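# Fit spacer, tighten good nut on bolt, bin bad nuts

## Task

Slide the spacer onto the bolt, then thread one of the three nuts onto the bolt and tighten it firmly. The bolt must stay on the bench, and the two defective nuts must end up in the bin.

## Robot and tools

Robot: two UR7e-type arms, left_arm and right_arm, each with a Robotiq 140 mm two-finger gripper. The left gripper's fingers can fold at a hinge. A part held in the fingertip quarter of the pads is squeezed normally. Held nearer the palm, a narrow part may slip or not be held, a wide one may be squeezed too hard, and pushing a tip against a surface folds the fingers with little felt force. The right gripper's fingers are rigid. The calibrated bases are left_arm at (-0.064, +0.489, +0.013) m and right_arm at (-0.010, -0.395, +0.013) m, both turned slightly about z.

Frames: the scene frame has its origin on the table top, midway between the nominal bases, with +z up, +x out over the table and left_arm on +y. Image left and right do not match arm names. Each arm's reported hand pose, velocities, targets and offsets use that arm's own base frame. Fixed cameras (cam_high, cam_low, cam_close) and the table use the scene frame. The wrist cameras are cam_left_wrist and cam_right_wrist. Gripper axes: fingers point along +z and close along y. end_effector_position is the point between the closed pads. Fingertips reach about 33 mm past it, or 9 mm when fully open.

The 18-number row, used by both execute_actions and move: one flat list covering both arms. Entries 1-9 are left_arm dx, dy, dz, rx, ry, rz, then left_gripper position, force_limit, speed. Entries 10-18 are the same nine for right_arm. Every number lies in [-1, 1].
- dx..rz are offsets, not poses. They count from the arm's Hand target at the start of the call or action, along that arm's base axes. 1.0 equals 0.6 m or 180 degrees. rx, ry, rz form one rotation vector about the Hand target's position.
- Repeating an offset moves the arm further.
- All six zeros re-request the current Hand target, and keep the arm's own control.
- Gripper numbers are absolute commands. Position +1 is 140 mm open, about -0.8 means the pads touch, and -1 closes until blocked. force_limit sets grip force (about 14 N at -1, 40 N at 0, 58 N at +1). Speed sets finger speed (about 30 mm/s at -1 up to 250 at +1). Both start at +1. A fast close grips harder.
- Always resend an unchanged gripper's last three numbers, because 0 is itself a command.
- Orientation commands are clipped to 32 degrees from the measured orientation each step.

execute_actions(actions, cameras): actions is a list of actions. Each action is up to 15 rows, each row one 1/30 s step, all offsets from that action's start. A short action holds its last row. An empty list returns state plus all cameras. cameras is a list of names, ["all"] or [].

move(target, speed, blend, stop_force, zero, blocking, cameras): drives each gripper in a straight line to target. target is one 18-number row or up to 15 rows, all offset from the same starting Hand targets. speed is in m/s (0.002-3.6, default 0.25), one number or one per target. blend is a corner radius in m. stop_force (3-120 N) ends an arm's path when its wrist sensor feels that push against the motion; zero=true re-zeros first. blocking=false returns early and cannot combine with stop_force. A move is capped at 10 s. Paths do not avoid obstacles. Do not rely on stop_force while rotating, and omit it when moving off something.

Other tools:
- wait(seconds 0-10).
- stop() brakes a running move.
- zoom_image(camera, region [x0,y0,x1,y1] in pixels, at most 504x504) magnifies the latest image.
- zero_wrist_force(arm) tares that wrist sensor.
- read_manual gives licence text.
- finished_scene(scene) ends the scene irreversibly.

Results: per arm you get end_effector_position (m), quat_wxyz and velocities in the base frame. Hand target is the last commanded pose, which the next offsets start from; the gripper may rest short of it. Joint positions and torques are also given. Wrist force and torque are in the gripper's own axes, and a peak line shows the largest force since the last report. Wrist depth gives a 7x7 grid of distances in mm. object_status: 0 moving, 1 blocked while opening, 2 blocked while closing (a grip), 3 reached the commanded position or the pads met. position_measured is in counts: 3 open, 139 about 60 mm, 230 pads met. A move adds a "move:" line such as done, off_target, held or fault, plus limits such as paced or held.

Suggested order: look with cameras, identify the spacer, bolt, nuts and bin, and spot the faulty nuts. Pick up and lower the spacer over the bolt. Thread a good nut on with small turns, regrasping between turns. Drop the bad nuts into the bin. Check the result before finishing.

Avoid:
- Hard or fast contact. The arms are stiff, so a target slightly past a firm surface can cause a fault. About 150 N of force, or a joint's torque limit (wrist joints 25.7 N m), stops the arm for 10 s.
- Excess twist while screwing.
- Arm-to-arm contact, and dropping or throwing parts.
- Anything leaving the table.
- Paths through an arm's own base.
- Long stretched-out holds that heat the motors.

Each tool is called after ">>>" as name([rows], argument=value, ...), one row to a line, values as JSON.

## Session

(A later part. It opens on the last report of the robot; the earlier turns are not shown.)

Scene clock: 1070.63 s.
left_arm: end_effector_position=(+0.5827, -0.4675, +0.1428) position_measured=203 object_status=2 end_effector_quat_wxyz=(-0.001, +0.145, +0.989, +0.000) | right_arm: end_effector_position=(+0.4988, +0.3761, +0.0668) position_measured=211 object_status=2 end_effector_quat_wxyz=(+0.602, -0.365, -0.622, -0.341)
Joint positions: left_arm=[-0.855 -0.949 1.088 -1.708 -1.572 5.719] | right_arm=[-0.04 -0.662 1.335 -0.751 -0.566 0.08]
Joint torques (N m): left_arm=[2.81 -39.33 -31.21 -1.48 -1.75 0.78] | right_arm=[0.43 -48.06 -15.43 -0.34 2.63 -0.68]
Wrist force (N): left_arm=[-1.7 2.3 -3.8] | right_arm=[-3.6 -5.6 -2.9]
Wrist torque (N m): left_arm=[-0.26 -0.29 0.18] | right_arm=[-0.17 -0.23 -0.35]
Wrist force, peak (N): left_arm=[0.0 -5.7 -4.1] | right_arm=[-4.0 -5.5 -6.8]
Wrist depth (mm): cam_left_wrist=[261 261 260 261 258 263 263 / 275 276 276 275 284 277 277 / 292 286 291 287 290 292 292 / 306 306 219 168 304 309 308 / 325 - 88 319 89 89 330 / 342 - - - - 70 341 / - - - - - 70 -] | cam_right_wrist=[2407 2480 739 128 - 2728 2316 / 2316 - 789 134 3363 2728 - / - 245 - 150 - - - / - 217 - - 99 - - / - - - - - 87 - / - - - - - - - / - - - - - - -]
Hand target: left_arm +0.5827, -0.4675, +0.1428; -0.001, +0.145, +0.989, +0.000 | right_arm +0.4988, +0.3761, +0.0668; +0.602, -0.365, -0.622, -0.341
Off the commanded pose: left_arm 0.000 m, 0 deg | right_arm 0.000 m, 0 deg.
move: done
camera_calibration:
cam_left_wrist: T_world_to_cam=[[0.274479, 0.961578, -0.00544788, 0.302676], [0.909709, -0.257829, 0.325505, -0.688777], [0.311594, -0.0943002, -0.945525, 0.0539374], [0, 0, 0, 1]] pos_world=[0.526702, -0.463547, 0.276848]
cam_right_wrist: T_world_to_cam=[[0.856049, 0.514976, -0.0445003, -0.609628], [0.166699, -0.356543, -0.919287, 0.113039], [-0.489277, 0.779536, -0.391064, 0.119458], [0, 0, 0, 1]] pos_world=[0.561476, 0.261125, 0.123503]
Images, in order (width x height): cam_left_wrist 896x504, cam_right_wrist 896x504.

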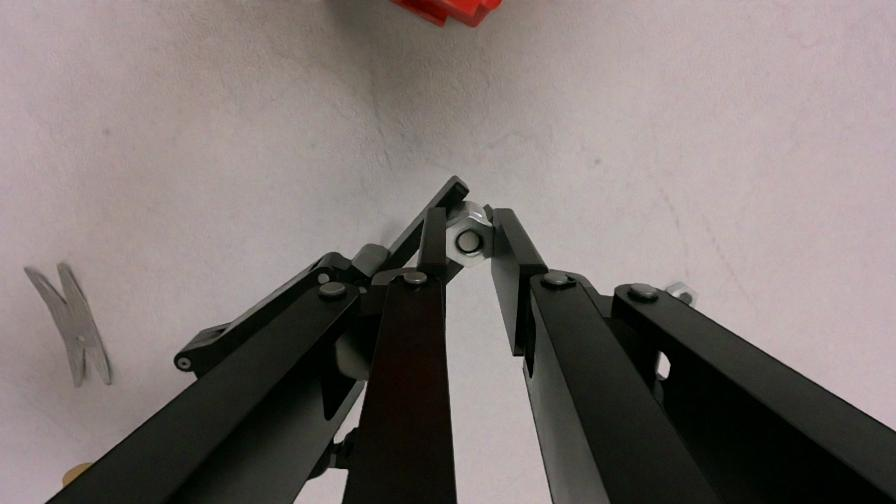

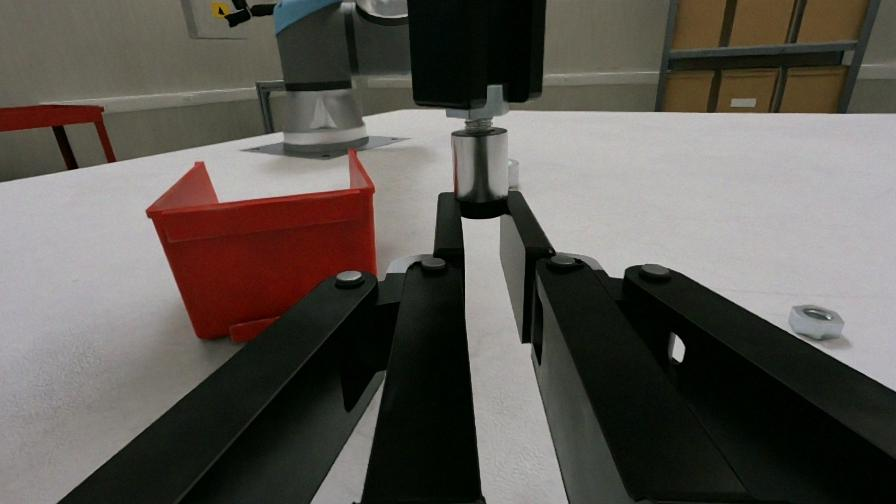

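>>> move([
  [0, 0, 0, 0, 0, 0, -0.5, -0.1, -1, 0, 0, 0, 0, 0, 0, -1, 1, 0.4],
  [0, 0, 0, 0, 0, 0.6111, -0.5, -0.1, -1, 0, 0, 0, 0, 0, 0, -1, 1, 0.4],
  [0, 0, 0, 0, 0, -0.7778, -0.5, -0.1, -1, 0, 0, 0, 0, 0, 0, -1, 1, 0.4],
  [0, 0, 0, 0, 0, -0.1667, -0.5, -0.1, -1, 0, 0, 0, 0, 0, 0, -1, 1, 0.4],
  [0, 0, 0, 0, 0, 0.4444, -0.5, -0.1, -1, 0, 0, 0, 0, 0, 0, -1, 1, 0.4],
  [0, 0, 0, 0, 0, -0.9444, -0.5, -0.1, -1, 0, 0, 0, 0, 0, 0, -1, 1, 0.4],
  [0, 0, 0, 0, 0, -0.3333, -0.5, -0.1, -1, 0, 0, 0, 0, 0, 0, -1, 1, 0.4],
], speed=1.2, blend=[0, 0.02, 0.02, 0.02, 0.02, 0.02, 0])

>>> move([
  [0, 0, 0, 0, 0, 0, -1, -0.1, -1, 0, 0, 0, 0, 0, 0, -1, 1, 0.4],
  [0, 0, -0.00076, 0, 0, -0.6111, -1, -0.1, -1, 0, 0, 0, 0, 0, 0, -1, 1, 0.4],
  [0, 0, -0.00153, 0, 0, 0.7778, -1, -0.1, -1, 0, 0, 0, 0, 0, 0, -1, 1, 0.4],
  [0, 0, -0.00229, 0, 0, 0.1667, -1, -0.1, -1, 0, 0, 0, 0, 0, 0, -1, 1, 0.4],
  [0, 0, -0.00306, 0, 0, -0.4444, -1, -0.1, -1, 0, 0, 0, 0, 0, 0, -1, 1, 0.4],
  [0, 0, -0.00382, 0, 0, 0.9444, -1, -0.1, -1, 0, 0, 0, 0, 0, 0, -1, 1, 0.4],
  [0, 0, -0.00458, 0, 0, 0.3333, -1, -0.1, -1, 0, 0, 0, 0, 0, 0, -1, 1, 0.4],
], speed=0.8, blend=[0, 0.0003, 0.0003, 0.0003, 0.0003, 0.0003, 0], cameras=["cam_left_wrist", "cam_right_wrist"])

>>> zoom_image(camera="cam_right_wrist", region=[420, 50, 540, 190])

Scene clock: 1083.77 s.
left_arm: end_effector_position=(+0.5827, -0.4676, +0.1428) position_measured=192 object_status=3 end_effector_quat_wxyz=(-0.001, +0.620, +0.784, +0.000) | right_arm: end_effector_position=(+0.4988, +0.3761, +0.0668) position_measured=211 object_status=2 end_effector_quat_wxyz=(+0.602, -0.365, -0.622, -0.341)
Joint positions: left_arm=[-0.856 -0.949 1.087 -1.707 -1.57 -5.8] | right_arm=[-0.04 -0.662 1.335 -0.751 -0.566 0.08]
Joint torques (N m): left_arm=[-5.97 -49.33 -27.76 -1.7 0.27 -0.97] | right_arm=[-1.37 -46.21 -20.28 -0.1 2.78 -0.54]
Wrist force (N): left_arm=[0.4 -0.4 -1.1] | right_arm=[-0.3 -2.4 -2.8]
Wrist torque (N m): left_arm=[-0.15 -0.24 -0.02] | right_arm=[-0.26 -0.23 -0.25]
Wrist force, peak (N): left_arm=[-1.8 2.5 -3.9] | right_arm=[-3.7 -5.7 -3.1]
Wrist depth (mm): cam_left_wrist=[253 256 257 263 263 263 262 / 231 268 270 277 276 277 276 / 290 236 291 288 297 294 295 / 306 309 304 167 304 308 310 / 327 317 88 219 89 90 323 / 341 - - - - 68 344 / - - - - - 69 -] | cam_right_wrist=[2455 3031 744 139 127 2698 2361 / 2294 3777 787 142 3664 2923 2407 / - - - 150 - - - / - - - - 100 - - / 268 - - - - 86 - / - - - - - - - / - - - - - - -]
Hand target: left_arm +0.5827, -0.4675, +0.1428; -0.001, +0.620, +0.784, +0.000 | right_arm +0.4988, +0.3761, +0.0668; +0.602, -0.365, -0.622, -0.341
Off the commanded pose: left_arm 0.000 m, 0 deg | right_arm 0.000 m, 0 deg.
move: done

Scene clock: 1092.17 s.
left_arm: end_effector_position=(+0.5827, -0.4675, +0.1400) position_measured=203 object_status=2 end_effector_quat_wxyz=(-0.001, +0.145, +0.989, +0.000) | right_arm: end_effector_position=(+0.4988, +0.3761, +0.0668) position_measured=211 object_status=2 end_effector_quat_wxyz=(+0.602, -0.365, -0.622, -0.341)
Joint positions: left_arm=[-0.855 -0.948 1.093 -1.714 -1.572 5.719] | right_arm=[-0.04 -0.662 1.335 -0.751 -0.566 0.08]
Joint torques (N m): left_arm=[1.74 -39.18 -30.81 -1.57 -2.39 0.79] | right_arm=[-2.96 -44.13 -21.9 -0.13 2.69 -0.38]
Wrist force (N): left_arm=[-2.1 3.7 -4.3] | right_arm=[-4.0 -6.8 -3.4]
Wrist torque (N m): left_arm=[-0.31 -0.29 0.18] | right_arm=[-0.13 -0.26 -0.36]
Wrist force, peak (N): left_arm=[-0.1 -6.1 -4.7] | right_arm=[-4.6 -5.6 -7.2]
Wrist depth (mm): cam_left_wrist=[258 259 262 258 261 259 261 / 271 273 273 271 274 274 274 / 290 287 287 286 290 - 287 / 303 304 297 169 302 300 306 / 322 317 88 317 89 83 325 / - - - - - 70 344 / - - - - - 70 -] | cam_right_wrist=[- 3148 751 128 - 2728 2338 / 2294 3188 792 131 - 2361 2669 / - 274 - 152 - - - / - - 243 - 100 - - / - - - - - 86 - / - - - - - - - / - - - - - - -]
Hand target: left_arm +0.5827, -0.4675, +0.1400; -0.001, +0.145, +0.989, +0.000 | right_arm +0.4988, +0.3761, +0.0668; +0.602, -0.365, -0.622, -0.341
Off the commanded pose: left_arm 0.000 m, 0 deg | right_arm 0.000 m, 0 deg.
move: done
camera_calibration:
cam_left_wrist: T_world_to_cam=[[0.274479, 0.961578, -0.00544788, 0.302661], [0.909709, -0.257829, 0.325505, -0.687898], [0.311594, -0.0943002, -0.945525, 0.0513845], [0, 0, 0, 1]] pos_world=[0.526702, -0.463547, 0.274148]
cam_right_wrist: T_world_to_cam=[[0.856049, 0.514976, -0.0445003, -0.609628], [0.166699, -0.356543, -0.919287, 0.113039], [-0.489277, 0.779536, -0.391064, 0.119458], [0, 0, 0, 1]] pos_world=[0.561476, 0.261125, 0.123503]
Images, in order (width x height): cam_left_wrist 896x504, cam_right_wrist 896x504.

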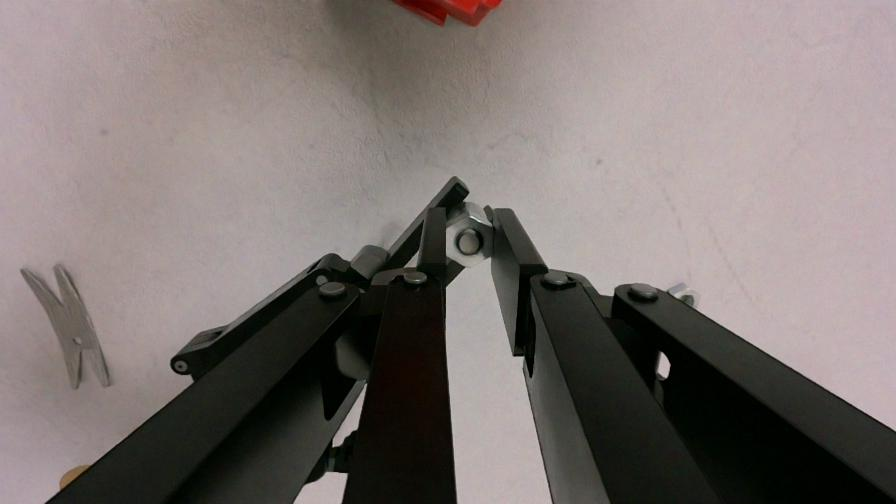

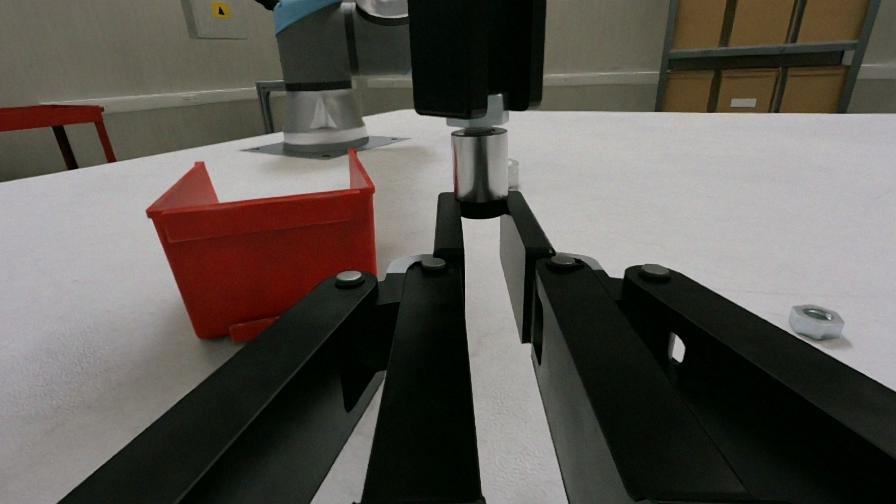

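Scaled by 3.600 from the camera's 896x504 image, which has a finer 1280x720 frame.

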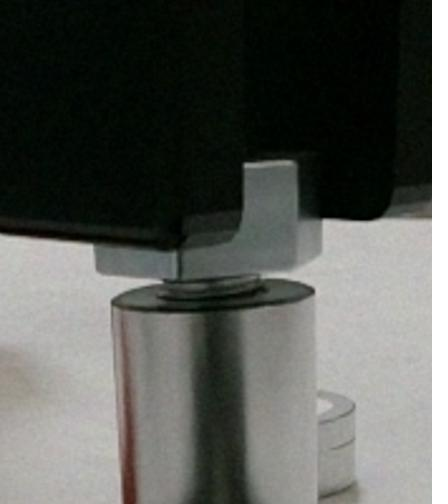

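>>> move([
  [0, 0, 0, 0, 0, 0, -0.5, -0.1, -1, 0, 0, 0, 0, 0, 0, -1, 1, 0.4],
  [0, 0, 0, 0, 0, 0.6111, -0.5, -0.1, -1, 0, 0, 0, 0, 0, 0, -1, 1, 0.4],
  [0, 0, 0, 0, 0, -0.7778, -0.5, -0.1, -1, 0, 0, 0, 0, 0, 0, -1, 1, 0.4],
  [0, 0, 0, 0, 0, -0.1667, -0.5, -0.1, -1, 0, 0, 0, 0, 0, 0, -1, 1, 0.4],
  [0, 0, 0, 0, 0, 0.4444, -0.5, -0.1, -1, 0, 0, 0, 0, 0, 0, -1, 1, 0.4],
  [0, 0, 0, 0, 0, -0.9444, -0.5, -0.1, -1, 0, 0, 0, 0, 0, 0, -1, 1, 0.4],
  [0, 0, 0, 0, 0, -0.3333, -0.5, -0.1, -1, 0, 0, 0, 0, 0, 0, -1, 1, 0.4],
], speed=1.2, blend=[0, 0.02, 0.02, 0.02, 0.02, 0.02, 0])

>>> move([
  [0, 0, 0, 0, 0, 0, -1, 1, -1, 0, 0, 0, 0, 0, 0, -1, 1, 0.4],
  [0, 0, -0.00076, 0, 0, -0.6111, -1, 1, -1, 0, 0, 0, 0, 0, 0, -1, 1, 0.4],
  [0, 0, -0.00153, 0, 0, 0.7778, -1, 1, -1, 0, 0, 0, 0, 0, 0, -1, 1, 0.4],
  [0, 0, -0.00229, 0, 0, 0.1667, -1, 1, -1, 0, 0, 0, 0, 0, 0, -1, 1, 0.4],
], speed=0.7, blend=[0, 0.0003, 0.0003, 0], cameras=["cam_right_wrist"])

>>> zoom_image(camera="cam_right_wrist", region=[420, 50, 540, 190])

Scene clock: 1105.83 s.
left_arm: end_effector_position=(+0.5827, -0.4676, +0.1400) position_measured=192 object_status=3 end_effector_quat_wxyz=(-0.001, +0.620, +0.784, +0.000) | right_arm: end_effector_position=(+0.4988, +0.3761, +0.0668) position_measured=211 object_status=2 end_effector_quat_wxyz=(+0.602, -0.365, -0.622, -0.341)
Joint positions: left_arm=[-0.856 -0.948 1.093 -1.713 -1.57 -5.8] | right_arm=[-0.04 -0.662 1.335 -0.751 -0.566 0.08]
Joint torques (N m): left_arm=[-7.31 -50.18 -27.47 -1.72 0.17 -0.95] | right_arm=[-5.19 -42.26 -25.08 -0.22 -2.05 -0.76]
Wrist force (N): left_arm=[0.5 -0.2 -1.1] | right_arm=[-0.1 -2.3 -2.6]
Wrist torque (N m): left_arm=[-0.11 -0.24 -0.02] | right_arm=[-0.24 -0.26 -0.25]
Wrist force, peak (N): left_arm=[-2.4 3.7 -4.2] | right_arm=[-4.2 -6.9 -3.6]
Wrist depth (mm): cam_left_wrist=[248 254 257 260 259 259 260 / 225 266 251 272 273 274 270 / 287 229 295 284 289 284 293 / 299 305 304 167 303 305 304 / 327 318 88 215 89 90 324 / - - - 230 - 68 336 / - - - 247 - 69 -] | cam_right_wrist=[2531 2455 742 150 124 2790 2384 / 2116 3777 787 141 - 3410 - / - - - 150 - - - / - 228 232 - 100 - - / - - - - - 86 - / 220 - - - - - - / - - - - - - -]
Hand target: left_arm +0.5827, -0.4675, +0.1400; -0.001, +0.620, +0.784, +0.000 | right_arm +0.4988, +0.3761, +0.0668; +0.602, -0.365, -0.622, -0.341
Off the commanded pose: left_arm 0.000 m, 0 deg | right_arm 0.000 m, 0 deg.
move: done

Scene clock: 1111.57 s.
left_arm: end_effector_position=(+0.5826, -0.4676, +0.1387) position_measured=206 object_status=2 end_effector_quat_wxyz=(-0.001, +0.396, +0.918, +0.000) | right_arm: end_effector_position=(+0.4988, +0.3761, +0.0668) position_measured=211 object_status=2 end_effector_quat_wxyz=(+0.602, -0.365, -0.622, -0.341)
Joint positions: left_arm=[-0.855 -0.948 1.095 -1.716 -1.571 -0.041] | right_arm=[-0.04 -0.662 1.335 -0.751 -0.566 0.08]
Joint torques (N m): left_arm=[5.94 -38.52 -31.15 -0.87 -1.29 0.74] | right_arm=[8.82 -50.44 -27.78 2.68 3.2 -0.54]
Wrist force (N): left_arm=[-0.8 1.0 -4.5] | right_arm=[-4.1 -4.9 -1.9]
Wrist torque (N m): left_arm=[-0.48 -0.25 0.16] | right_arm=[-0.19 -0.27 -0.34]
Wrist force, peak (N): left_arm=[-1.5 -9.8 -6.2] | right_arm=[-7.0 -7.5 -10.5]
Wrist depth (mm): cam_left_wrist=[257 220 248 258 260 260 261 / 270 271 271 272 271 272 274 / 285 286 283 284 288 287 288 / 302 301 302 167 300 305 305 / 319 - 88 95 89 83 326 / 339 - - - 70 70 342 / - - - - - 69 -] | cam_right_wrist=[- 2958 739 146 132 2531 2505 / - 2994 782 137 3108 2759 2822 / - 213 - 150 - - 505 / 381 - - - 100 - - / - - - - - 86 - / - - - - - - - / - - - - - - -]
Hand target: left_arm +0.5827, -0.4675, +0.1387; -0.001, +0.396, +0.918, +0.000 | right_arm +0.4988, +0.3761, +0.0668; +0.602, -0.365, -0.622, -0.341
Off the commanded pose: left_arm 0.000 m, 0 deg | right_arm 0.000 m, 0 deg.
move: done
camera_calibration:
cam_right_wrist: T_world_to_cam=[[0.856049, 0.514976, -0.0445003, -0.609628], [0.166699, -0.356543, -0.919287, 0.113039], [-0.489277, 0.779536, -0.391064, 0.119458], [0, 0, 0, 1]] pos_world=[0.561476, 0.261125, 0.123503]
Images, in order (width x height): cam_right_wrist 896x504.

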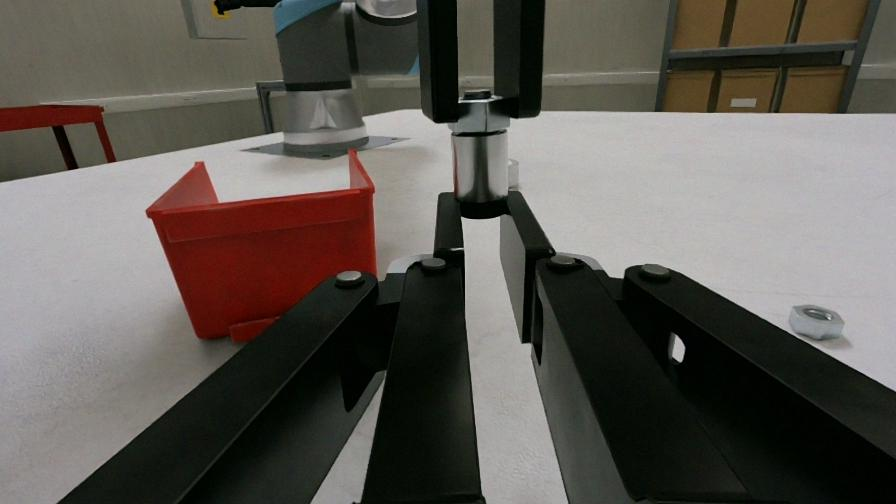

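Scaled by 3.600 from the camera's 896x504 image, which has a finer 1280x720 frame.

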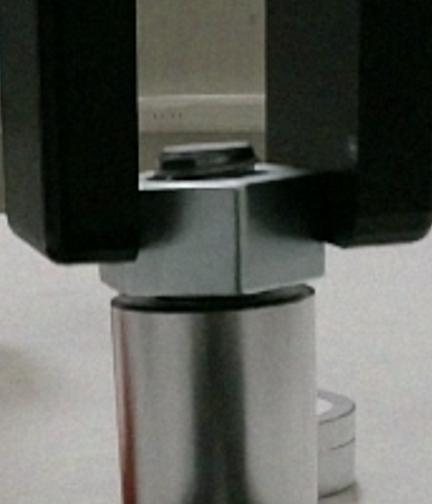

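>>> move(target=[0, 0, -0.00076, 0, 0, -0.6111, -1, 1, -1, 0, 0, 0, 0, 0, 0, -1, 1, 0.4], speed=0.5)

>>> move(target=[0, 0, -0.0005, 0, 0, -0.3333, -1, 1, -1, 0, 0, 0, 0, 0, 0, -1, 1, 0.4], speed=0.4, cameras=["cam_right_wrist", "cam_left_wrist"])

>>> zoom_image(camera="cam_right_wrist", region=[420, 50, 540, 190])

Scene clock: 1117.70 s.
left_arm: end_effector_position=(+0.5826, -0.4675, +0.1382) position_measured=206 object_status=2 end_effector_quat_wxyz=(+0.000, +0.979, +0.202, +0.001) | right_arm: end_effector_position=(+0.4987, +0.3761, +0.0668) position_measured=211 object_status=2 end_effector_quat_wxyz=(+0.602, -0.365, -0.622, -0.341)
Joint positions: left_arm=[-0.856 -0.949 1.1 -1.721 -1.569 1.878] | right_arm=[-0.04 -0.662 1.335 -0.751 -0.566 0.08]
Joint torques (N m): left_arm=[4.55 -46.16 -30.63 -4.47 -2.21 0.88] | right_arm=[7.83 -55.28 -25.25 2.94 -1.09 -0.68]
Wrist force (N): left_arm=[2.0 -7.0 -5.5] | right_arm=[-5.6 -4.8 -7.8]
Wrist torque (N m): left_arm=[-0.01 -0.11 0.14] | right_arm=[-0.26 -0.18 -0.22]
Wrist force, peak (N): left_arm=[2.0 -7.6 -6.0] | right_arm=[-6.4 -5.3 -8.3]
Wrist depth (mm): cam_left_wrist=[258 258 257 258 258 255 253 / 272 272 271 272 262 202 181 / 288 286 286 279 194 195 188 / 305 304 300 168 205 208 208 / 321 316 88 313 89 85 319 / 339 - - - 70 70 340 / - - - - - 69 -] | cam_right_wrist=[- 2994 742 123 150 2698 2531 / 2116 3188 787 - 2790 2822 2612 / - - - 150 - - - / - 226 232 - 100 - - / - - - - - 86 - / - - - - - - - / - - - - - - -]
Hand target: left_arm +0.5827, -0.4675, +0.1382; +0.000, +0.979, +0.202, +0.001 | right_arm +0.4988, +0.3761, +0.0668; +0.602, -0.365, -0.622, -0.341
Off the commanded pose: left_arm 0.000 m, 0 deg | right_arm 0.000 m, 0 deg.
move: done

Scene clock: 1119.57 s.
left_arm: end_effector_position=(+0.5827, -0.4675, +0.1379) position_measured=206 object_status=2 end_effector_quat_wxyz=(+0.000, +0.949, -0.314, +0.001) | right_arm: end_effector_position=(+0.4987, +0.3761, +0.0668) position_measured=211 object_status=2 end_effector_quat_wxyz=(+0.602, -0.365, -0.622, -0.341)
Joint positions: left_arm=[-0.856 -0.95 1.102 -1.725 -1.57 2.925] | right_arm=[-0.04 -0.662 1.335 -0.751 -0.566 0.08]
Joint torques (N m): left_arm=[-1.92 -44.96 -29.51 -3.51 -4.14 0.65] | right_arm=[7.85 -56.54 -21.99 2.67 1.3 -0.7]
Wrist force (N): left_arm=[-2.2 -10.6 -5.5] | right_arm=[-6.2 -9.9 -7.8]
Wrist torque (N m): left_arm=[0.33 -0.17 0.09] | right_arm=[-0.12 -0.08 -0.16]
Wrist force, peak (N): left_arm=[-1.1 -11.4 -6.7] | right_arm=[-7.4 -9.1 -9.8]
Wrist depth (mm): cam_left_wrist=[260 258 258 178 177 255 258 / 270 270 271 268 187 273 272 / 285 287 286 280 286 283 287 / 304 302 299 169 299 304 305 / 319 320 88 314 89 85 325 / 331 - - - 70 70 341 / - - - - - 69 -] | cam_right_wrist=[1933 2338 746 126 133 2759 2728 / 2098 2888 784 142 140 2698 2640 / - 243 - 152 - - - / - 217 239 - - - - / - - - - - 87 - / - - - - - - - / - - - - - - -]
Hand target: left_arm +0.5827, -0.4675, +0.1379; +0.000, +0.949, -0.315, +0.001 | right_arm +0.4988, +0.3761, +0.0668; +0.602, -0.365, -0.622, -0.341
Off the commanded pose: left_arm 0.000 m, 0 deg | right_arm 0.000 m, 0 deg.
move: done
camera_calibration:
cam_left_wrist: T_world_to_cam=[[-0.586524, -0.809914, -0.00532803, -0.0238632], [-0.766819, 0.553173, 0.325559, 0.668804], [-0.260728, 0.195034, -0.945507, 0.518146], [0, 0, 0, 1]] pos_world=[0.63395, -0.490348, 0.272048]
cam_right_wrist: T_world_to_cam=[[0.856034, 0.515007, -0.0444211, -0.609638], [0.166774, -0.3565, -0.91929, 0.112987], [-0.489277, 0.779536, -0.391065, 0.119458], [0, 0, 0, 1]] pos_world=[0.561476, 0.261126, 0.123503]
Images, in order (width x height): cam_left_wrist 896x504, cam_right_wrist 896x504.

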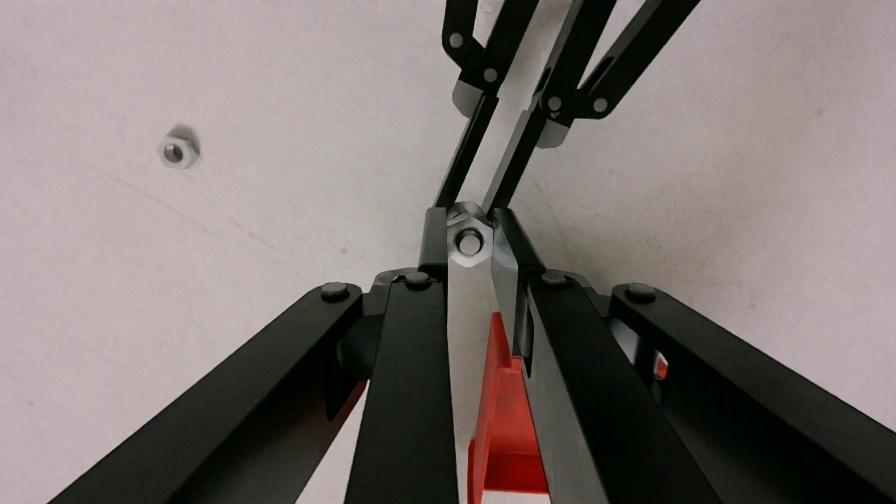

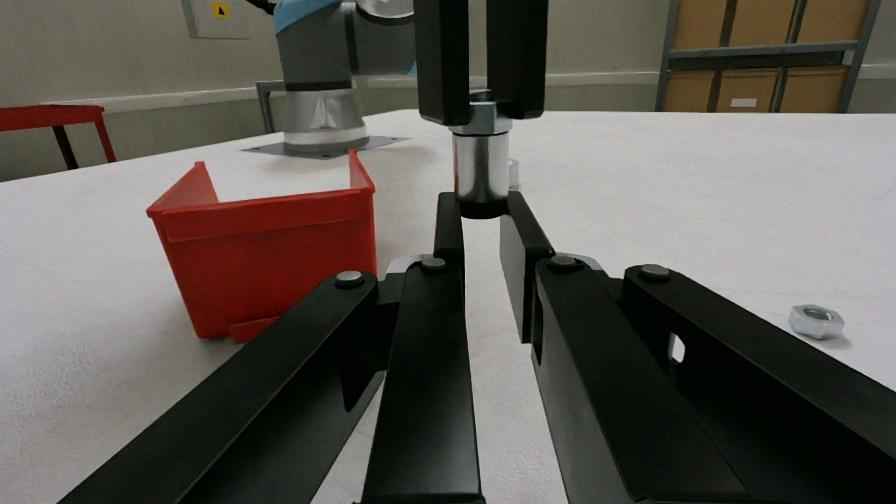

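Scaled by 3.600 from the camera's 896x504 image, which has a finer 1280x720 frame.

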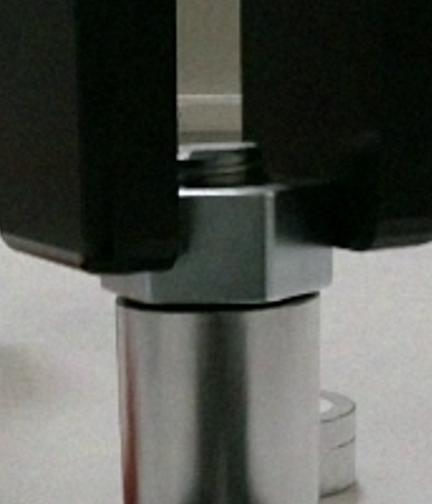

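>>> move(target=[0,0,-0.0003,0,0,-0.2222,-1,1,-1,0,0,0,0,0,0,-1,1,0.4], speed=0.4)

Scene clock: 1138.57 s.
left_arm: end_effector_position=(+0.5827, -0.4675, +0.1378) position_measured=206 object_status=2 end_effector_quat_wxyz=(+0.000, +0.784, -0.620, +0.001) | right_arm: end_effector_position=(+0.4988, +0.3761, +0.0668) position_measured=211 object_status=2 end_effector_quat_wxyz=(+0.602, -0.365, -0.622, -0.341)
Joint positions: left_arm=[-0.855 -0.95 1.103 -1.725 -1.571 3.624] | right_arm=[-0.04 -0.662 1.335 -0.751 -0.566 0.08]
Joint torques (N m): left_arm=[-1.08 -37.43 -33.12 -1.02 -4.41 0.84] | right_arm=[7.63 -56.96 -15.89 1.81 4.99 -0.78]
Wrist force (N): left_arm=[-3.1 -10.2 -4.6] | right_arm=[-4.8 -11.3 -2.7]
Wrist torque (N m): left_arm=[0.30 -0.28 0.09] | right_arm=[-0.06 -0.11 -0.22]
Wrist force, peak (N): left_arm=[-3.2 -10.4 -8.0] | right_arm=[-8.6 -11.2 -6.5]
Wrist depth (mm): cam_left_wrist=[253 256 176 175 258 256 258 / 271 271 189 186 269 272 269 / 286 290 285 194 287 282 282 / 301 301 299 169 293 255 297 / 317 316 85 314 89 89 283 / - - - - 70 70 - / - - - - - 69 -] | cam_right_wrist=[2192 3148 744 131 3230 2759 2505 / 2046 3108 779 138 3318 2728 3069 / 2557 - - 150 - - - / - 222 238 - 99 - - / - - - - - 86 - / - - - - - - - / - - - - - - -]
Hand target: left_arm +0.5827, -0.4675, +0.1377; +0.000, +0.784, -0.620, +0.001 | right_arm +0.4988, +0.3761, +0.0668; +0.602, -0.365, -0.622, -0.341
Off the commanded pose: left_arm 0.000 m, 0 deg | right_arm 0.000 m, 0 deg.
move: done

>>> move(target=[0,0,-0.0002,0,0,-0.3333,-1,1,-1,0,0,0,0,0,0,-1,1,0.4], speed=0.4)

>>> move(target=[0,0,0,0,0,-0.2222,-1,1,-1,0,0,0,0,0,0,-1,1,0.4], speed=0.4, cameras=["cam_right_wrist", "cam_close", "cam_left_wrist"])

Scene clock: 1142.03 s.
left_arm: end_effector_position=(+0.5827, -0.4675, +0.1376) position_measured=206 object_status=2 end_effector_quat_wxyz=(-0.001, -0.369, +0.929, -0.001) | right_arm: end_effector_position=(+0.4988, +0.3761, +0.0668) position_measured=211 object_status=2 end_effector_quat_wxyz=(+0.602, -0.365, -0.622, -0.341)
Joint positions: left_arm=[-0.855 -0.949 1.101 -1.723 -1.573 4.672] | right_arm=[-0.04 -0.662 1.335 -0.751 -0.566 0.08]
Joint torques (N m): left_arm=[1.89 -39.3 -31.29 0.43 -2.75 0.96] | right_arm=[5.5 -56.79 -10.12 -0.52 4 -0.75]
Wrist force (N): left_arm=[-5.5 -6.0 -3.5] | right_arm=[-3.1 -8.6 0.5]
Wrist torque (N m): left_arm=[-0.08 -0.38 -0.02] | right_arm=[-0.33 -0.15 -0.36]
Wrist force, peak (N): left_arm=[-3.6 -10.1 -6.0] | right_arm=[-6.4 -11.5 -2.9]
Wrist depth (mm): cam_left_wrist=[174 183 256 257 255 253 250 / 176 183 196 271 269 260 243 / 184 192 195 279 285 284 292 / 300 205 205 169 297 307 303 / 319 316 88 312 89 89 323 / - - - - 70 70 340 / - - - - - 69 -] | cam_right_wrist=[- - 744 123 - 2759 2480 / 2212 2531 795 130 - 2888 2669 / - - - 150 - - - / - - - - 100 - 300 / 281 - - - - 88 238 / - - - - - - - / - - - - - - -]
Hand target: left_arm +0.5827, -0.4675, +0.1376; -0.001, -0.369, +0.929, -0.001 | right_arm +0.4988, +0.3761, +0.0668; +0.602, -0.365, -0.622, -0.341
Off the commanded pose: left_arm 0.000 m, 0 deg | right_arm 0.000 m, 0 deg.
move: done

Scene clock: 1143.43 s.
left_arm: end_effector_position=(+0.5826, -0.4676, +0.1376) position_measured=206 object_status=2 end_effector_quat_wxyz=(-0.001, -0.029, +1.000, +0.000) | right_arm: end_effector_position=(+0.4988, +0.3761, +0.0668) position_measured=211 object_status=2 end_effector_quat_wxyz=(+0.602, -0.365, -0.622, -0.341)
Joint positions: left_arm=[-0.855 -0.948 1.099 -1.721 -1.573 5.37] | right_arm=[-0.04 -0.662 1.335 -0.751 -0.566 0.08]
Joint torques (N m): left_arm=[4.45 -40.24 -33.88 -1.07 -3.12 0.76] | right_arm=[3.06 -55.95 -8.94 -0.34 2.27 -0.56]
Wrist force (N): left_arm=[-5.8 -0.5 -2.3] | right_arm=[-1.8 -8.1 -1.0]
Wrist torque (N m): left_arm=[-0.37 -0.32 -0.32] | right_arm=[-0.73 -0.18 -0.37]
Wrist force, peak (N): left_arm=[-6.0 -5.8 -3.4] | right_arm=[-3.0 -8.5 0.5]
Wrist depth (mm): cam_left_wrist=[- 256 257 256 257 256 258 / 269 270 270 271 271 271 273 / 284 291 282 282 286 286 287 / 309 214 204 169 300 304 305 / 314 215 88 95 89 89 323 / - - - - 70 70 338 / - - - - - 69 -] | cam_right_wrist=[- 3507 746 124 - 2640 2505 / 2173 3610 777 132 2888 2669 2063 / - - 230 150 - - - / 380 219 - - 313 - - / - - - - - 86 - / - - - - - - - / - - - - - - -]
Hand target: left_arm +0.5827, -0.4675, +0.1376; -0.001, -0.029, +1.000, +0.000 | right_arm +0.4988, +0.3761, +0.0668; +0.602, -0.365, -0.622, -0.341
Off the commanded pose: left_arm 0.000 m, 0 deg | right_arm 0.000 m, 0 deg.
move: done
camera_calibration:
cam_left_wrist: T_world_to_cam=[[-0.0714723, 0.997428, -0.00534606, 0.521042], [0.942994, 0.0693164, 0.325511, -0.553514], [0.325044, 0.0182237, -0.945523, 0.0939037], [0, 0, 0, 1]] pos_world=[0.528677, -0.483045, 0.271748]
cam_right_wrist: T_world_to_cam=[[0.856049, 0.514976, -0.0445003, -0.609628], [0.166699, -0.356543, -0.919287, 0.113039], [-0.489277, 0.779536, -0.391064, 0.119458], [0, 0, 0, 1]] pos_world=[0.561476, 0.261125, 0.123503]
Images, in order (width x height): cam_close 896x504, cam_left_wrist 896x504, cam_right_wrist 896x504.

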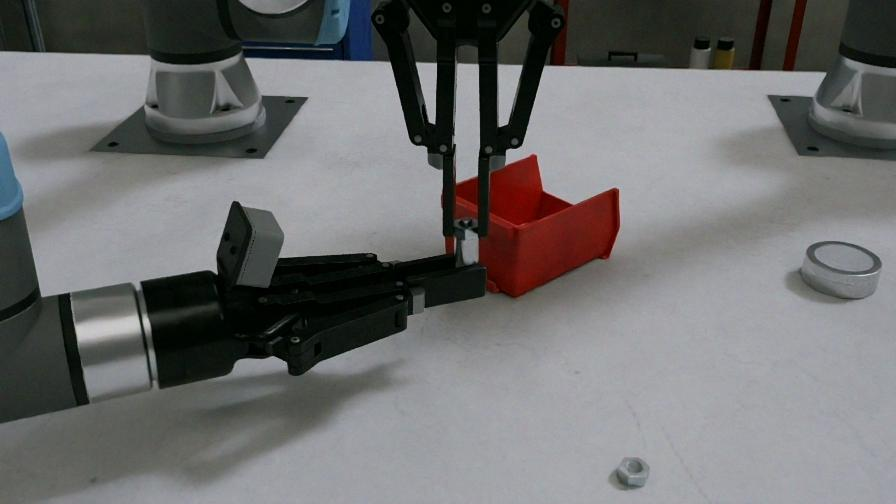

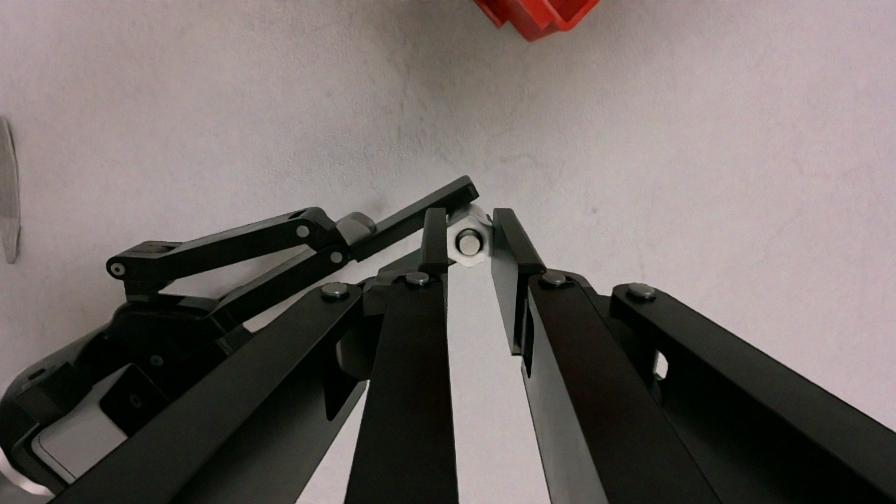

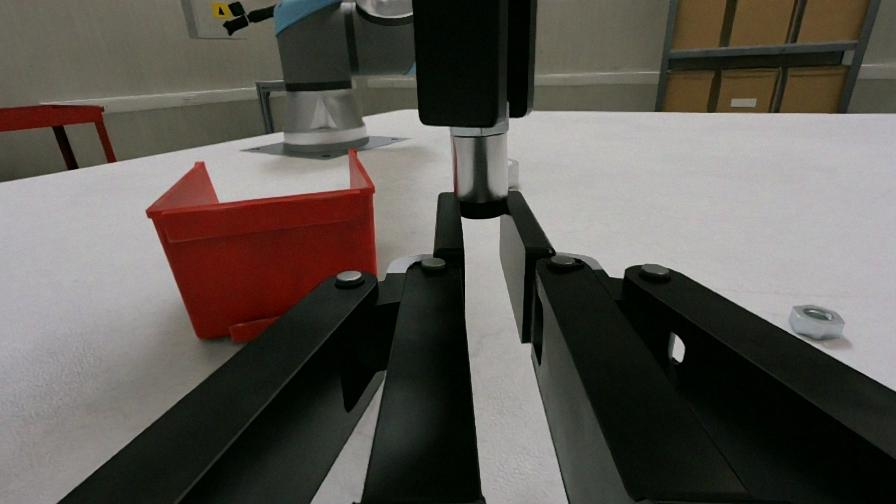

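>>> zoom_image(camera="cam_right_wrist", region=[400, 90, 560, 230])

>>> zoom_image(camera="cam_close", region=[410, 190, 520, 290])

Scaled by 3.150 from the camera's 896x504 image, which has a finer 1280x720 frame.

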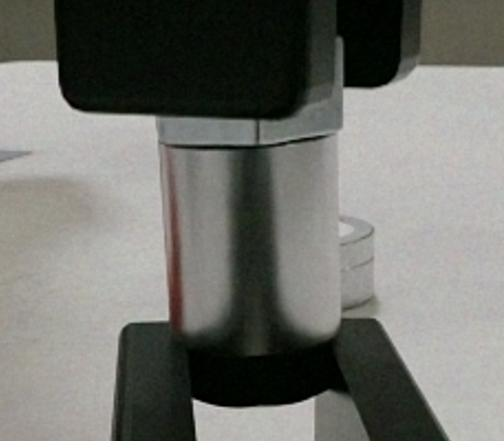

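Scaled by 4.582 from the camera's 896x504 image, which has a finer 1280x720 frame.

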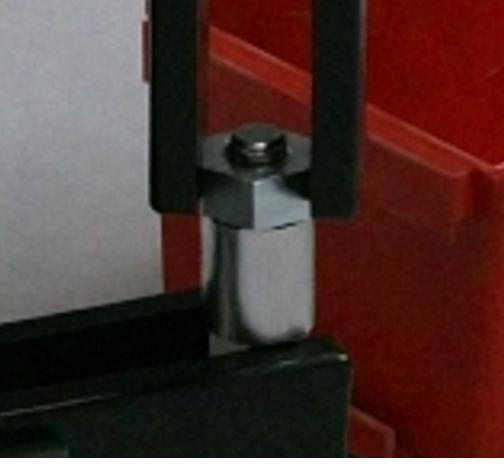

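>>> move(target=[0,0,0,0,0,-0.2222,-1,1,-1,0,0,0,0,0,0,-1,1,0.4], speed=0.4)

Scene clock: 1151.43 s.
left_arm: end_effector_position=(+0.5826, -0.4676, +0.1376) position_measured=206 object_status=2 end_effector_quat_wxyz=(-0.001, +0.314, +0.949, +0.000) | right_arm: end_effector_position=(+0.4987, +0.3761, +0.0668) position_measured=211 object_status=2 end_effector_quat_wxyz=(+0.602, -0.365, -0.622, -0.341)
Joint positions: left_arm=[-0.855 -0.947 1.097 -1.719 -1.572 6.068] | right_arm=[-0.04 -0.662 1.335 -0.751 -0.566 0.08]
Joint torques (N m): left_arm=[3.29 -40.62 -34.33 -1.25 -4.03 0.73] | right_arm=[-4.33 -55.41 -9.89 -0.2 -0.19 -0.6]
Wrist force (N): left_arm=[-1.5 3.5 -2.1] | right_arm=[-1.9 -8.4 -3.2]
Wrist torque (N m): left_arm=[-0.72 -0.26 -0.04] | right_arm=[-0.50 -0.13 -0.30]
Wrist force, peak (N): left_arm=[-5.4 -1.2 -3.5] | right_arm=[-1.8 -9.1 -3.3]
Wrist depth (mm): cam_left_wrist=[256 257 247 257 257 258 256 / 270 271 272 270 270 272 273 / 285 285 281 284 284 287 288 / 301 300 297 168 300 303 302 / 318 316 88 211 89 89 323 / - - - - 70 70 338 / - - - - - 69 -] | cam_right_wrist=[- 2273 746 127 - 2505 2431 / 2480 3031 787 133 3897 3664 2923 / - - - 150 - - - / - - - - 100 - 295 / - - - - - 86 237 / - - - - - - - / - - - - - - -]
Hand target: left_arm +0.5827, -0.4675, +0.1376; -0.001, +0.314, +0.949, +0.000 | right_arm +0.4988, +0.3761, +0.0668; +0.602, -0.365, -0.622, -0.341
Off the commanded pose: left_arm 0.000 m, 0 deg | right_arm 0.000 m, 0 deg.
move: done

>>> move([
  [0,0,0,0,0,0,-0.5,1,-1,0,0,0,0,0,0,-1,1,0.4],
  [0,0,0,0,0,0.6111,-0.5,1,-1,0,0,0,0,0,0,-1,1,0.4],
  [0,0,0,0,0,-0.7778,-0.5,1,-1,0,0,0,0,0,0,-1,1,0.4],
  [0,0,0,0,0,-0.1667,-0.5,1,-1,0,0,0,0,0,0,-1,1,0.4],
  [0,0,0,0,0,0.4444,-0.5,1,-1,0,0,0,0,0,0,-1,1,0.4],
  [0,0,0,0,0,-0.9444,-0.5,1,-1,0,0,0,0,0,0,-1,1,0.4],
  [0,0,0,0,0,-0.3333,-0.5,1,-1,0,0,0,0,0,0,-1,1,0.4],
], speed=1.2, blend=[0,0.02,0.02,0.02,0.02,0.02,0], cameras=["cam_close", "cam_left_wrist", "cam_right_wrist"])

Scene clock: 1163.77 s.
left_arm: end_effector_position=(+0.5827, -0.4675, +0.1376) position_measured=192 object_status=3 end_effector_quat_wxyz=(-0.001, +0.747, +0.665, +0.001) | right_arm: end_effector_position=(+0.4988, +0.3761, +0.0668) position_measured=211 object_status=2 end_effector_quat_wxyz=(+0.602, -0.365, -0.622, -0.341)
Joint positions: left_arm=[-0.856 -0.948 1.098 -1.719 -1.57 -5.452] | right_arm=[-0.04 -0.662 1.335 -0.751 -0.566 0.08]
Joint torques (N m): left_arm=[-5.65 -44.46 -30.54 -1.83 0.19 -1.03] | right_arm=[-8.57 -53.48 -8.94 0.92 -2.04 -0.64]
Wrist force (N): left_arm=[0.2 -2.3 -1.7] | right_arm=[-0.7 -3.0 -2.8]
Wrist torque (N m): left_arm=[-0.55 -0.18 -0.02] | right_arm=[-0.38 -0.14 -0.25]
Wrist force, peak (N): left_arm=[-1.5 3.4 -2.2] | right_arm=[-1.8 -8.1 -3.2]
Wrist depth (mm): cam_left_wrist=[234 254 257 258 257 257 259 / 261 263 273 270 268 274 271 / 267 278 275 282 289 285 285 / 247 264 305 167 296 300 303 / 320 237 88 228 89 90 321 / - - - 343 - 68 341 / - - - 366 - 69 -] | cam_right_wrist=[2063 3069 749 142 128 2480 2505 / 2316 3318 784 143 2790 3664 2455 / 2212 - - 150 - - - / - 225 237 - 100 - - / - - - - - 86 - / - - - - - - - / - - - - - - -]
Hand target: left_arm +0.5827, -0.4675, +0.1376; -0.001, +0.747, +0.665, +0.001 | right_arm +0.4988, +0.3761, +0.0668; +0.602, -0.365, -0.622, -0.341
Off the commanded pose: left_arm 0.000 m, 0 deg | right_arm 0.000 m, 0 deg.
move: done
camera_calibration:
cam_left_wrist: T_world_to_cam=[[0.994673, -0.102943, -0.00538034, -0.61472], [-0.0955947, -0.940688, 0.325528, -0.420636], [-0.0385719, -0.323279, -0.945517, 0.146086], [0, 0, 0, 1]] pos_world=[0.57687, -0.411742, 0.271748]
cam_right_wrist: T_world_to_cam=[[0.856049, 0.514976, -0.0445003, -0.609628], [0.166699, -0.356543, -0.919287, 0.113039], [-0.489277, 0.779536, -0.391064, 0.119458], [0, 0, 0, 1]] pos_world=[0.561476, 0.261125, 0.123503]
Images, in order (width x height): cam_close 896x504, cam_left_wrist 896x504, cam_right_wrist 896x504.

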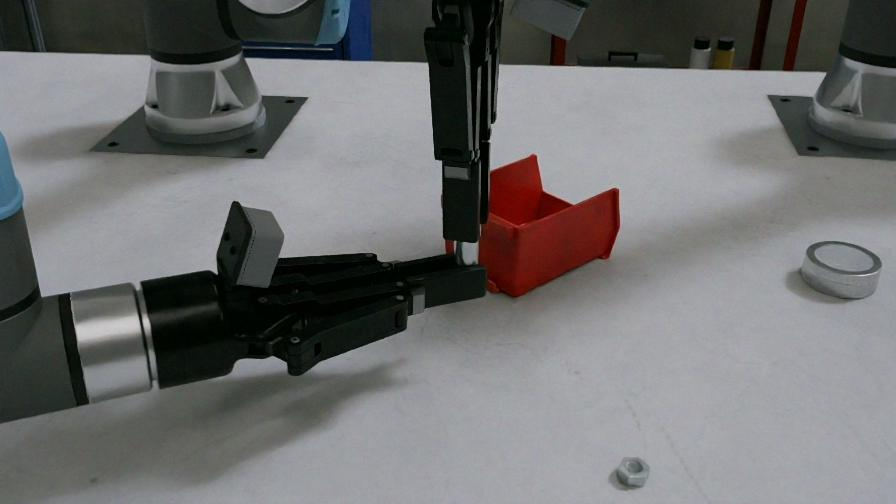

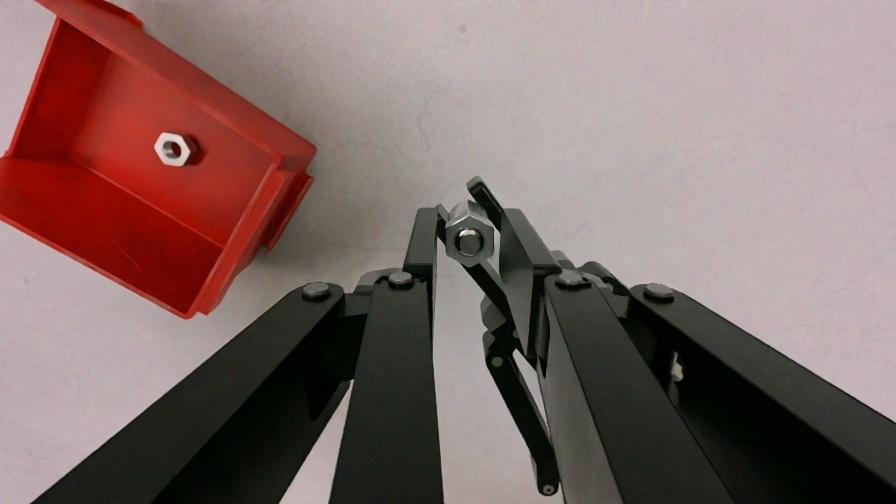

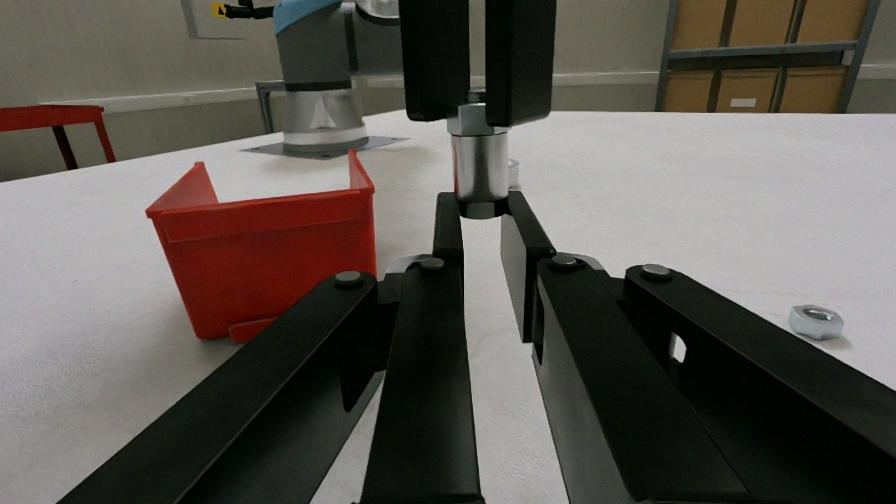

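>>> zoom_image(camera="cam_right_wrist", region=[420, 80, 540, 230])

>>> zoom_image(camera="cam_left_wrist", region=[410, 180, 530, 290])

Scaled by 3.360 from the camera's 896x504 image, which has a finer 1280x720 frame.

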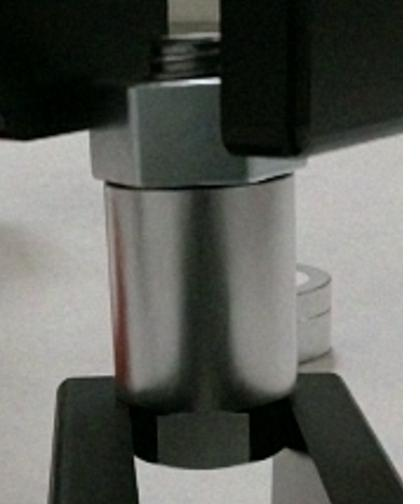

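Scaled by 4.200 from the camera's 896x504 image, which has a finer 1280x720 frame.

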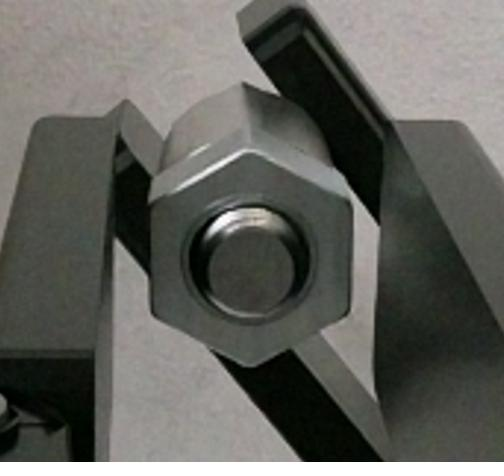

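>>> move([
  [0,0,0,0,0,0,-1,1,-1,0,0,0,0,0,0,-1,1,0.4],
  [0,0,-0.0004,0,0,-0.3333,-1,1,-1,0,0,0,0,0,0,-1,1,0.4],
], speed=0.5)

>>> move(target=[0,0,-0.0004,0,0,-0.3333,-1,1,-1,0,0,0,0,0,0,-1,1,0.4], speed=0.5)

>>> move(target=[0,0,-0.0004,0,0,-0.3333,-1,1,-1,0,0,0,0,0,0,-1,1,0.4], speed=0.5)

Scene clock: 1173.33 s.
left_arm: end_effector_position=(+0.5826, -0.4675, +0.1374) position_measured=206 object_status=2 end_effector_quat_wxyz=(+0.000, +0.979, +0.202, +0.001) | right_arm: end_effector_position=(+0.4988, +0.3761, +0.0668) position_measured=211 object_status=2 end_effector_quat_wxyz=(+0.602, -0.365, -0.622, -0.341)
Joint positions: left_arm=[-0.856 -0.949 1.101 -1.723 -1.569 -4.406] | right_arm=[-0.04 -0.662 1.335 -0.751 -0.566 0.08]
Joint torques (N m): left_arm=[3.49 -45.55 -28.77 -1.8 -2.45 0.73] | right_arm=[1.65 -52.09 -9.74 1.48 -0.71 -0.59]
Wrist force (N): left_arm=[4.3 -3.3 -5.8] | right_arm=[-5.5 -6.8 -2.9]
Wrist torque (N m): left_arm=[-0.50 -0.07 -0.09] | right_arm=[-0.55 -0.17 -0.32]
Wrist force, peak (N): left_arm=[4.7 -4.3 -5.6] | right_arm=[-5.5 -7.6 -3.8]
Wrist depth (mm): cam_left_wrist=[257 257 257 257 260 255 252 / 266 270 270 270 267 202 182 / 284 286 284 280 197 195 187 / 303 302 302 167 201 204 211 / 320 315 88 95 89 85 317 / 337 - - - 70 70 335 / - - - - - 69 -] | cam_right_wrist=[2046 2669 742 123 - 2669 2728 / 1874 - 784 - 3507 2958 2888 / - - - 150 - - - / - 227 237 - 313 - - / - - - - - 86 - / 216 - - - - - - / - - - - - - -]
Hand target: left_arm +0.5827, -0.4675, +0.1374; +0.000, +0.979, +0.202, +0.001 | right_arm +0.4988, +0.3761, +0.0668; +0.602, -0.365, -0.622, -0.341
Off the commanded pose: left_arm 0.000 m, 0 deg | right_arm 0.000 m, 0 deg.
move: done

Scene clock: 1174.97 s.
left_arm: end_effector_position=(+0.5827, -0.4675, +0.1372) position_measured=206 object_status=2 end_effector_quat_wxyz=(+0.000, +0.949, -0.314, +0.001) | right_arm: end_effector_position=(+0.4987, +0.3761, +0.0668) position_measured=211 object_status=2 end_effector_quat_wxyz=(+0.602, -0.365, -0.622, -0.341)
Joint positions: left_arm=[-0.856 -0.95 1.104 -1.726 -1.57 -3.358] | right_arm=[-0.04 -0.662 1.335 -0.751 -0.566 0.08]
Joint torques (N m): left_arm=[-5.48 -36.12 -31.18 -1.1 -5.91 0.73] | right_arm=[7.36 -51.5 -11.78 1.82 4.08 -0.46]
Wrist force (N): left_arm=[4.4 -14.5 -7.0] | right_arm=[-7.1 -15.6 -3.4]
Wrist torque (N m): left_arm=[0.24 0.02 -0.13] | right_arm=[-0.32 -0.13 -0.37]
Wrist force, peak (N): left_arm=[4.6 -14.8 -7.0] | right_arm=[-7.1 -15.9 -3.3]
Wrist depth (mm): cam_left_wrist=[- 255 256 181 176 259 258 / 272 271 270 268 196 271 270 / 284 283 286 279 289 285 285 / 302 301 302 167 299 302 303 / 319 316 83 311 89 85 324 / - - - - 70 70 338 / - - - - - 69 -] | cam_right_wrist=[- 3507 733 125 3410 2669 2273 / 2135 - 782 140 3720 2923 2480 / 557 - - 149 - - - / 457 - - - 100 - - / - - - - - 86 - / - - - - - - - / - - - - - - -]
Hand target: left_arm +0.5827, -0.4675, +0.1371; +0.000, +0.949, -0.314, +0.001 | right_arm +0.4988, +0.3761, +0.0668; +0.602, -0.365, -0.622, -0.341
Off the commanded pose: left_arm 0.000 m, 0 deg | right_arm 0.000 m, 0 deg.
move: done

Scene clock: 1176.60 s.
left_arm: end_effector_position=(+0.5827, -0.4675, +0.1369) position_measured=206 object_status=2 end_effector_quat_wxyz=(-0.001, -0.665, +0.747, -0.001) | right_arm: end_effector_position=(+0.4988, +0.3761, +0.0668) position_measured=211 object_status=2 end_effector_quat_wxyz=(+0.602, -0.365, -0.622, -0.341)
Joint positions: left_arm=[-0.855 -0.95 1.104 -1.727 -1.572 -2.31] | right_arm=[-0.04 -0.662 1.335 -0.751 -0.566 0.08]
Joint torques (N m): left_arm=[1.87 -29.27 -29.19 0.11 -1.93 0.92] | right_arm=[3.11 -50.96 -17.43 1.8 -0.77 -0.4]
Wrist force (N): left_arm=[-3.6 -6.0 -14.6] | right_arm=[-16.1 -7.4 -2.4]
Wrist torque (N m): left_arm=[-0.40 -0.17 -0.13] | right_arm=[-0.55 -0.12 -0.38]
Wrist force, peak (N): left_arm=[0.9 -15.6 -10.5] | right_arm=[-11.3 -16.1 -1.3]
Wrist depth (mm): cam_left_wrist=[- 177 175 254 257 258 258 / 269 271 185 267 271 266 266 / 284 285 285 205 282 278 233 / 300 301 301 169 301 299 291 / 317 - 88 315 89 80 323 / 337 - - - 70 70 338 / - - - - - 69 -] | cam_right_wrist=[- - 744 138 132 2584 2407 / 1918 - 789 141 - 2557 2698 / - - - 151 - 483 - / - 226 234 - 100 358 - / - - - - - 86 - / - - - - - - - / - - - - - - -]
Hand target: left_arm +0.5827, -0.4675, +0.1369; -0.001, -0.665, +0.747, -0.001 | right_arm +0.4988, +0.3761, +0.0668; +0.602, -0.365, -0.622, -0.341
Off the commanded pose: left_arm 0.000 m, 0 deg | right_arm 0.000 m, 0 deg.
move: done


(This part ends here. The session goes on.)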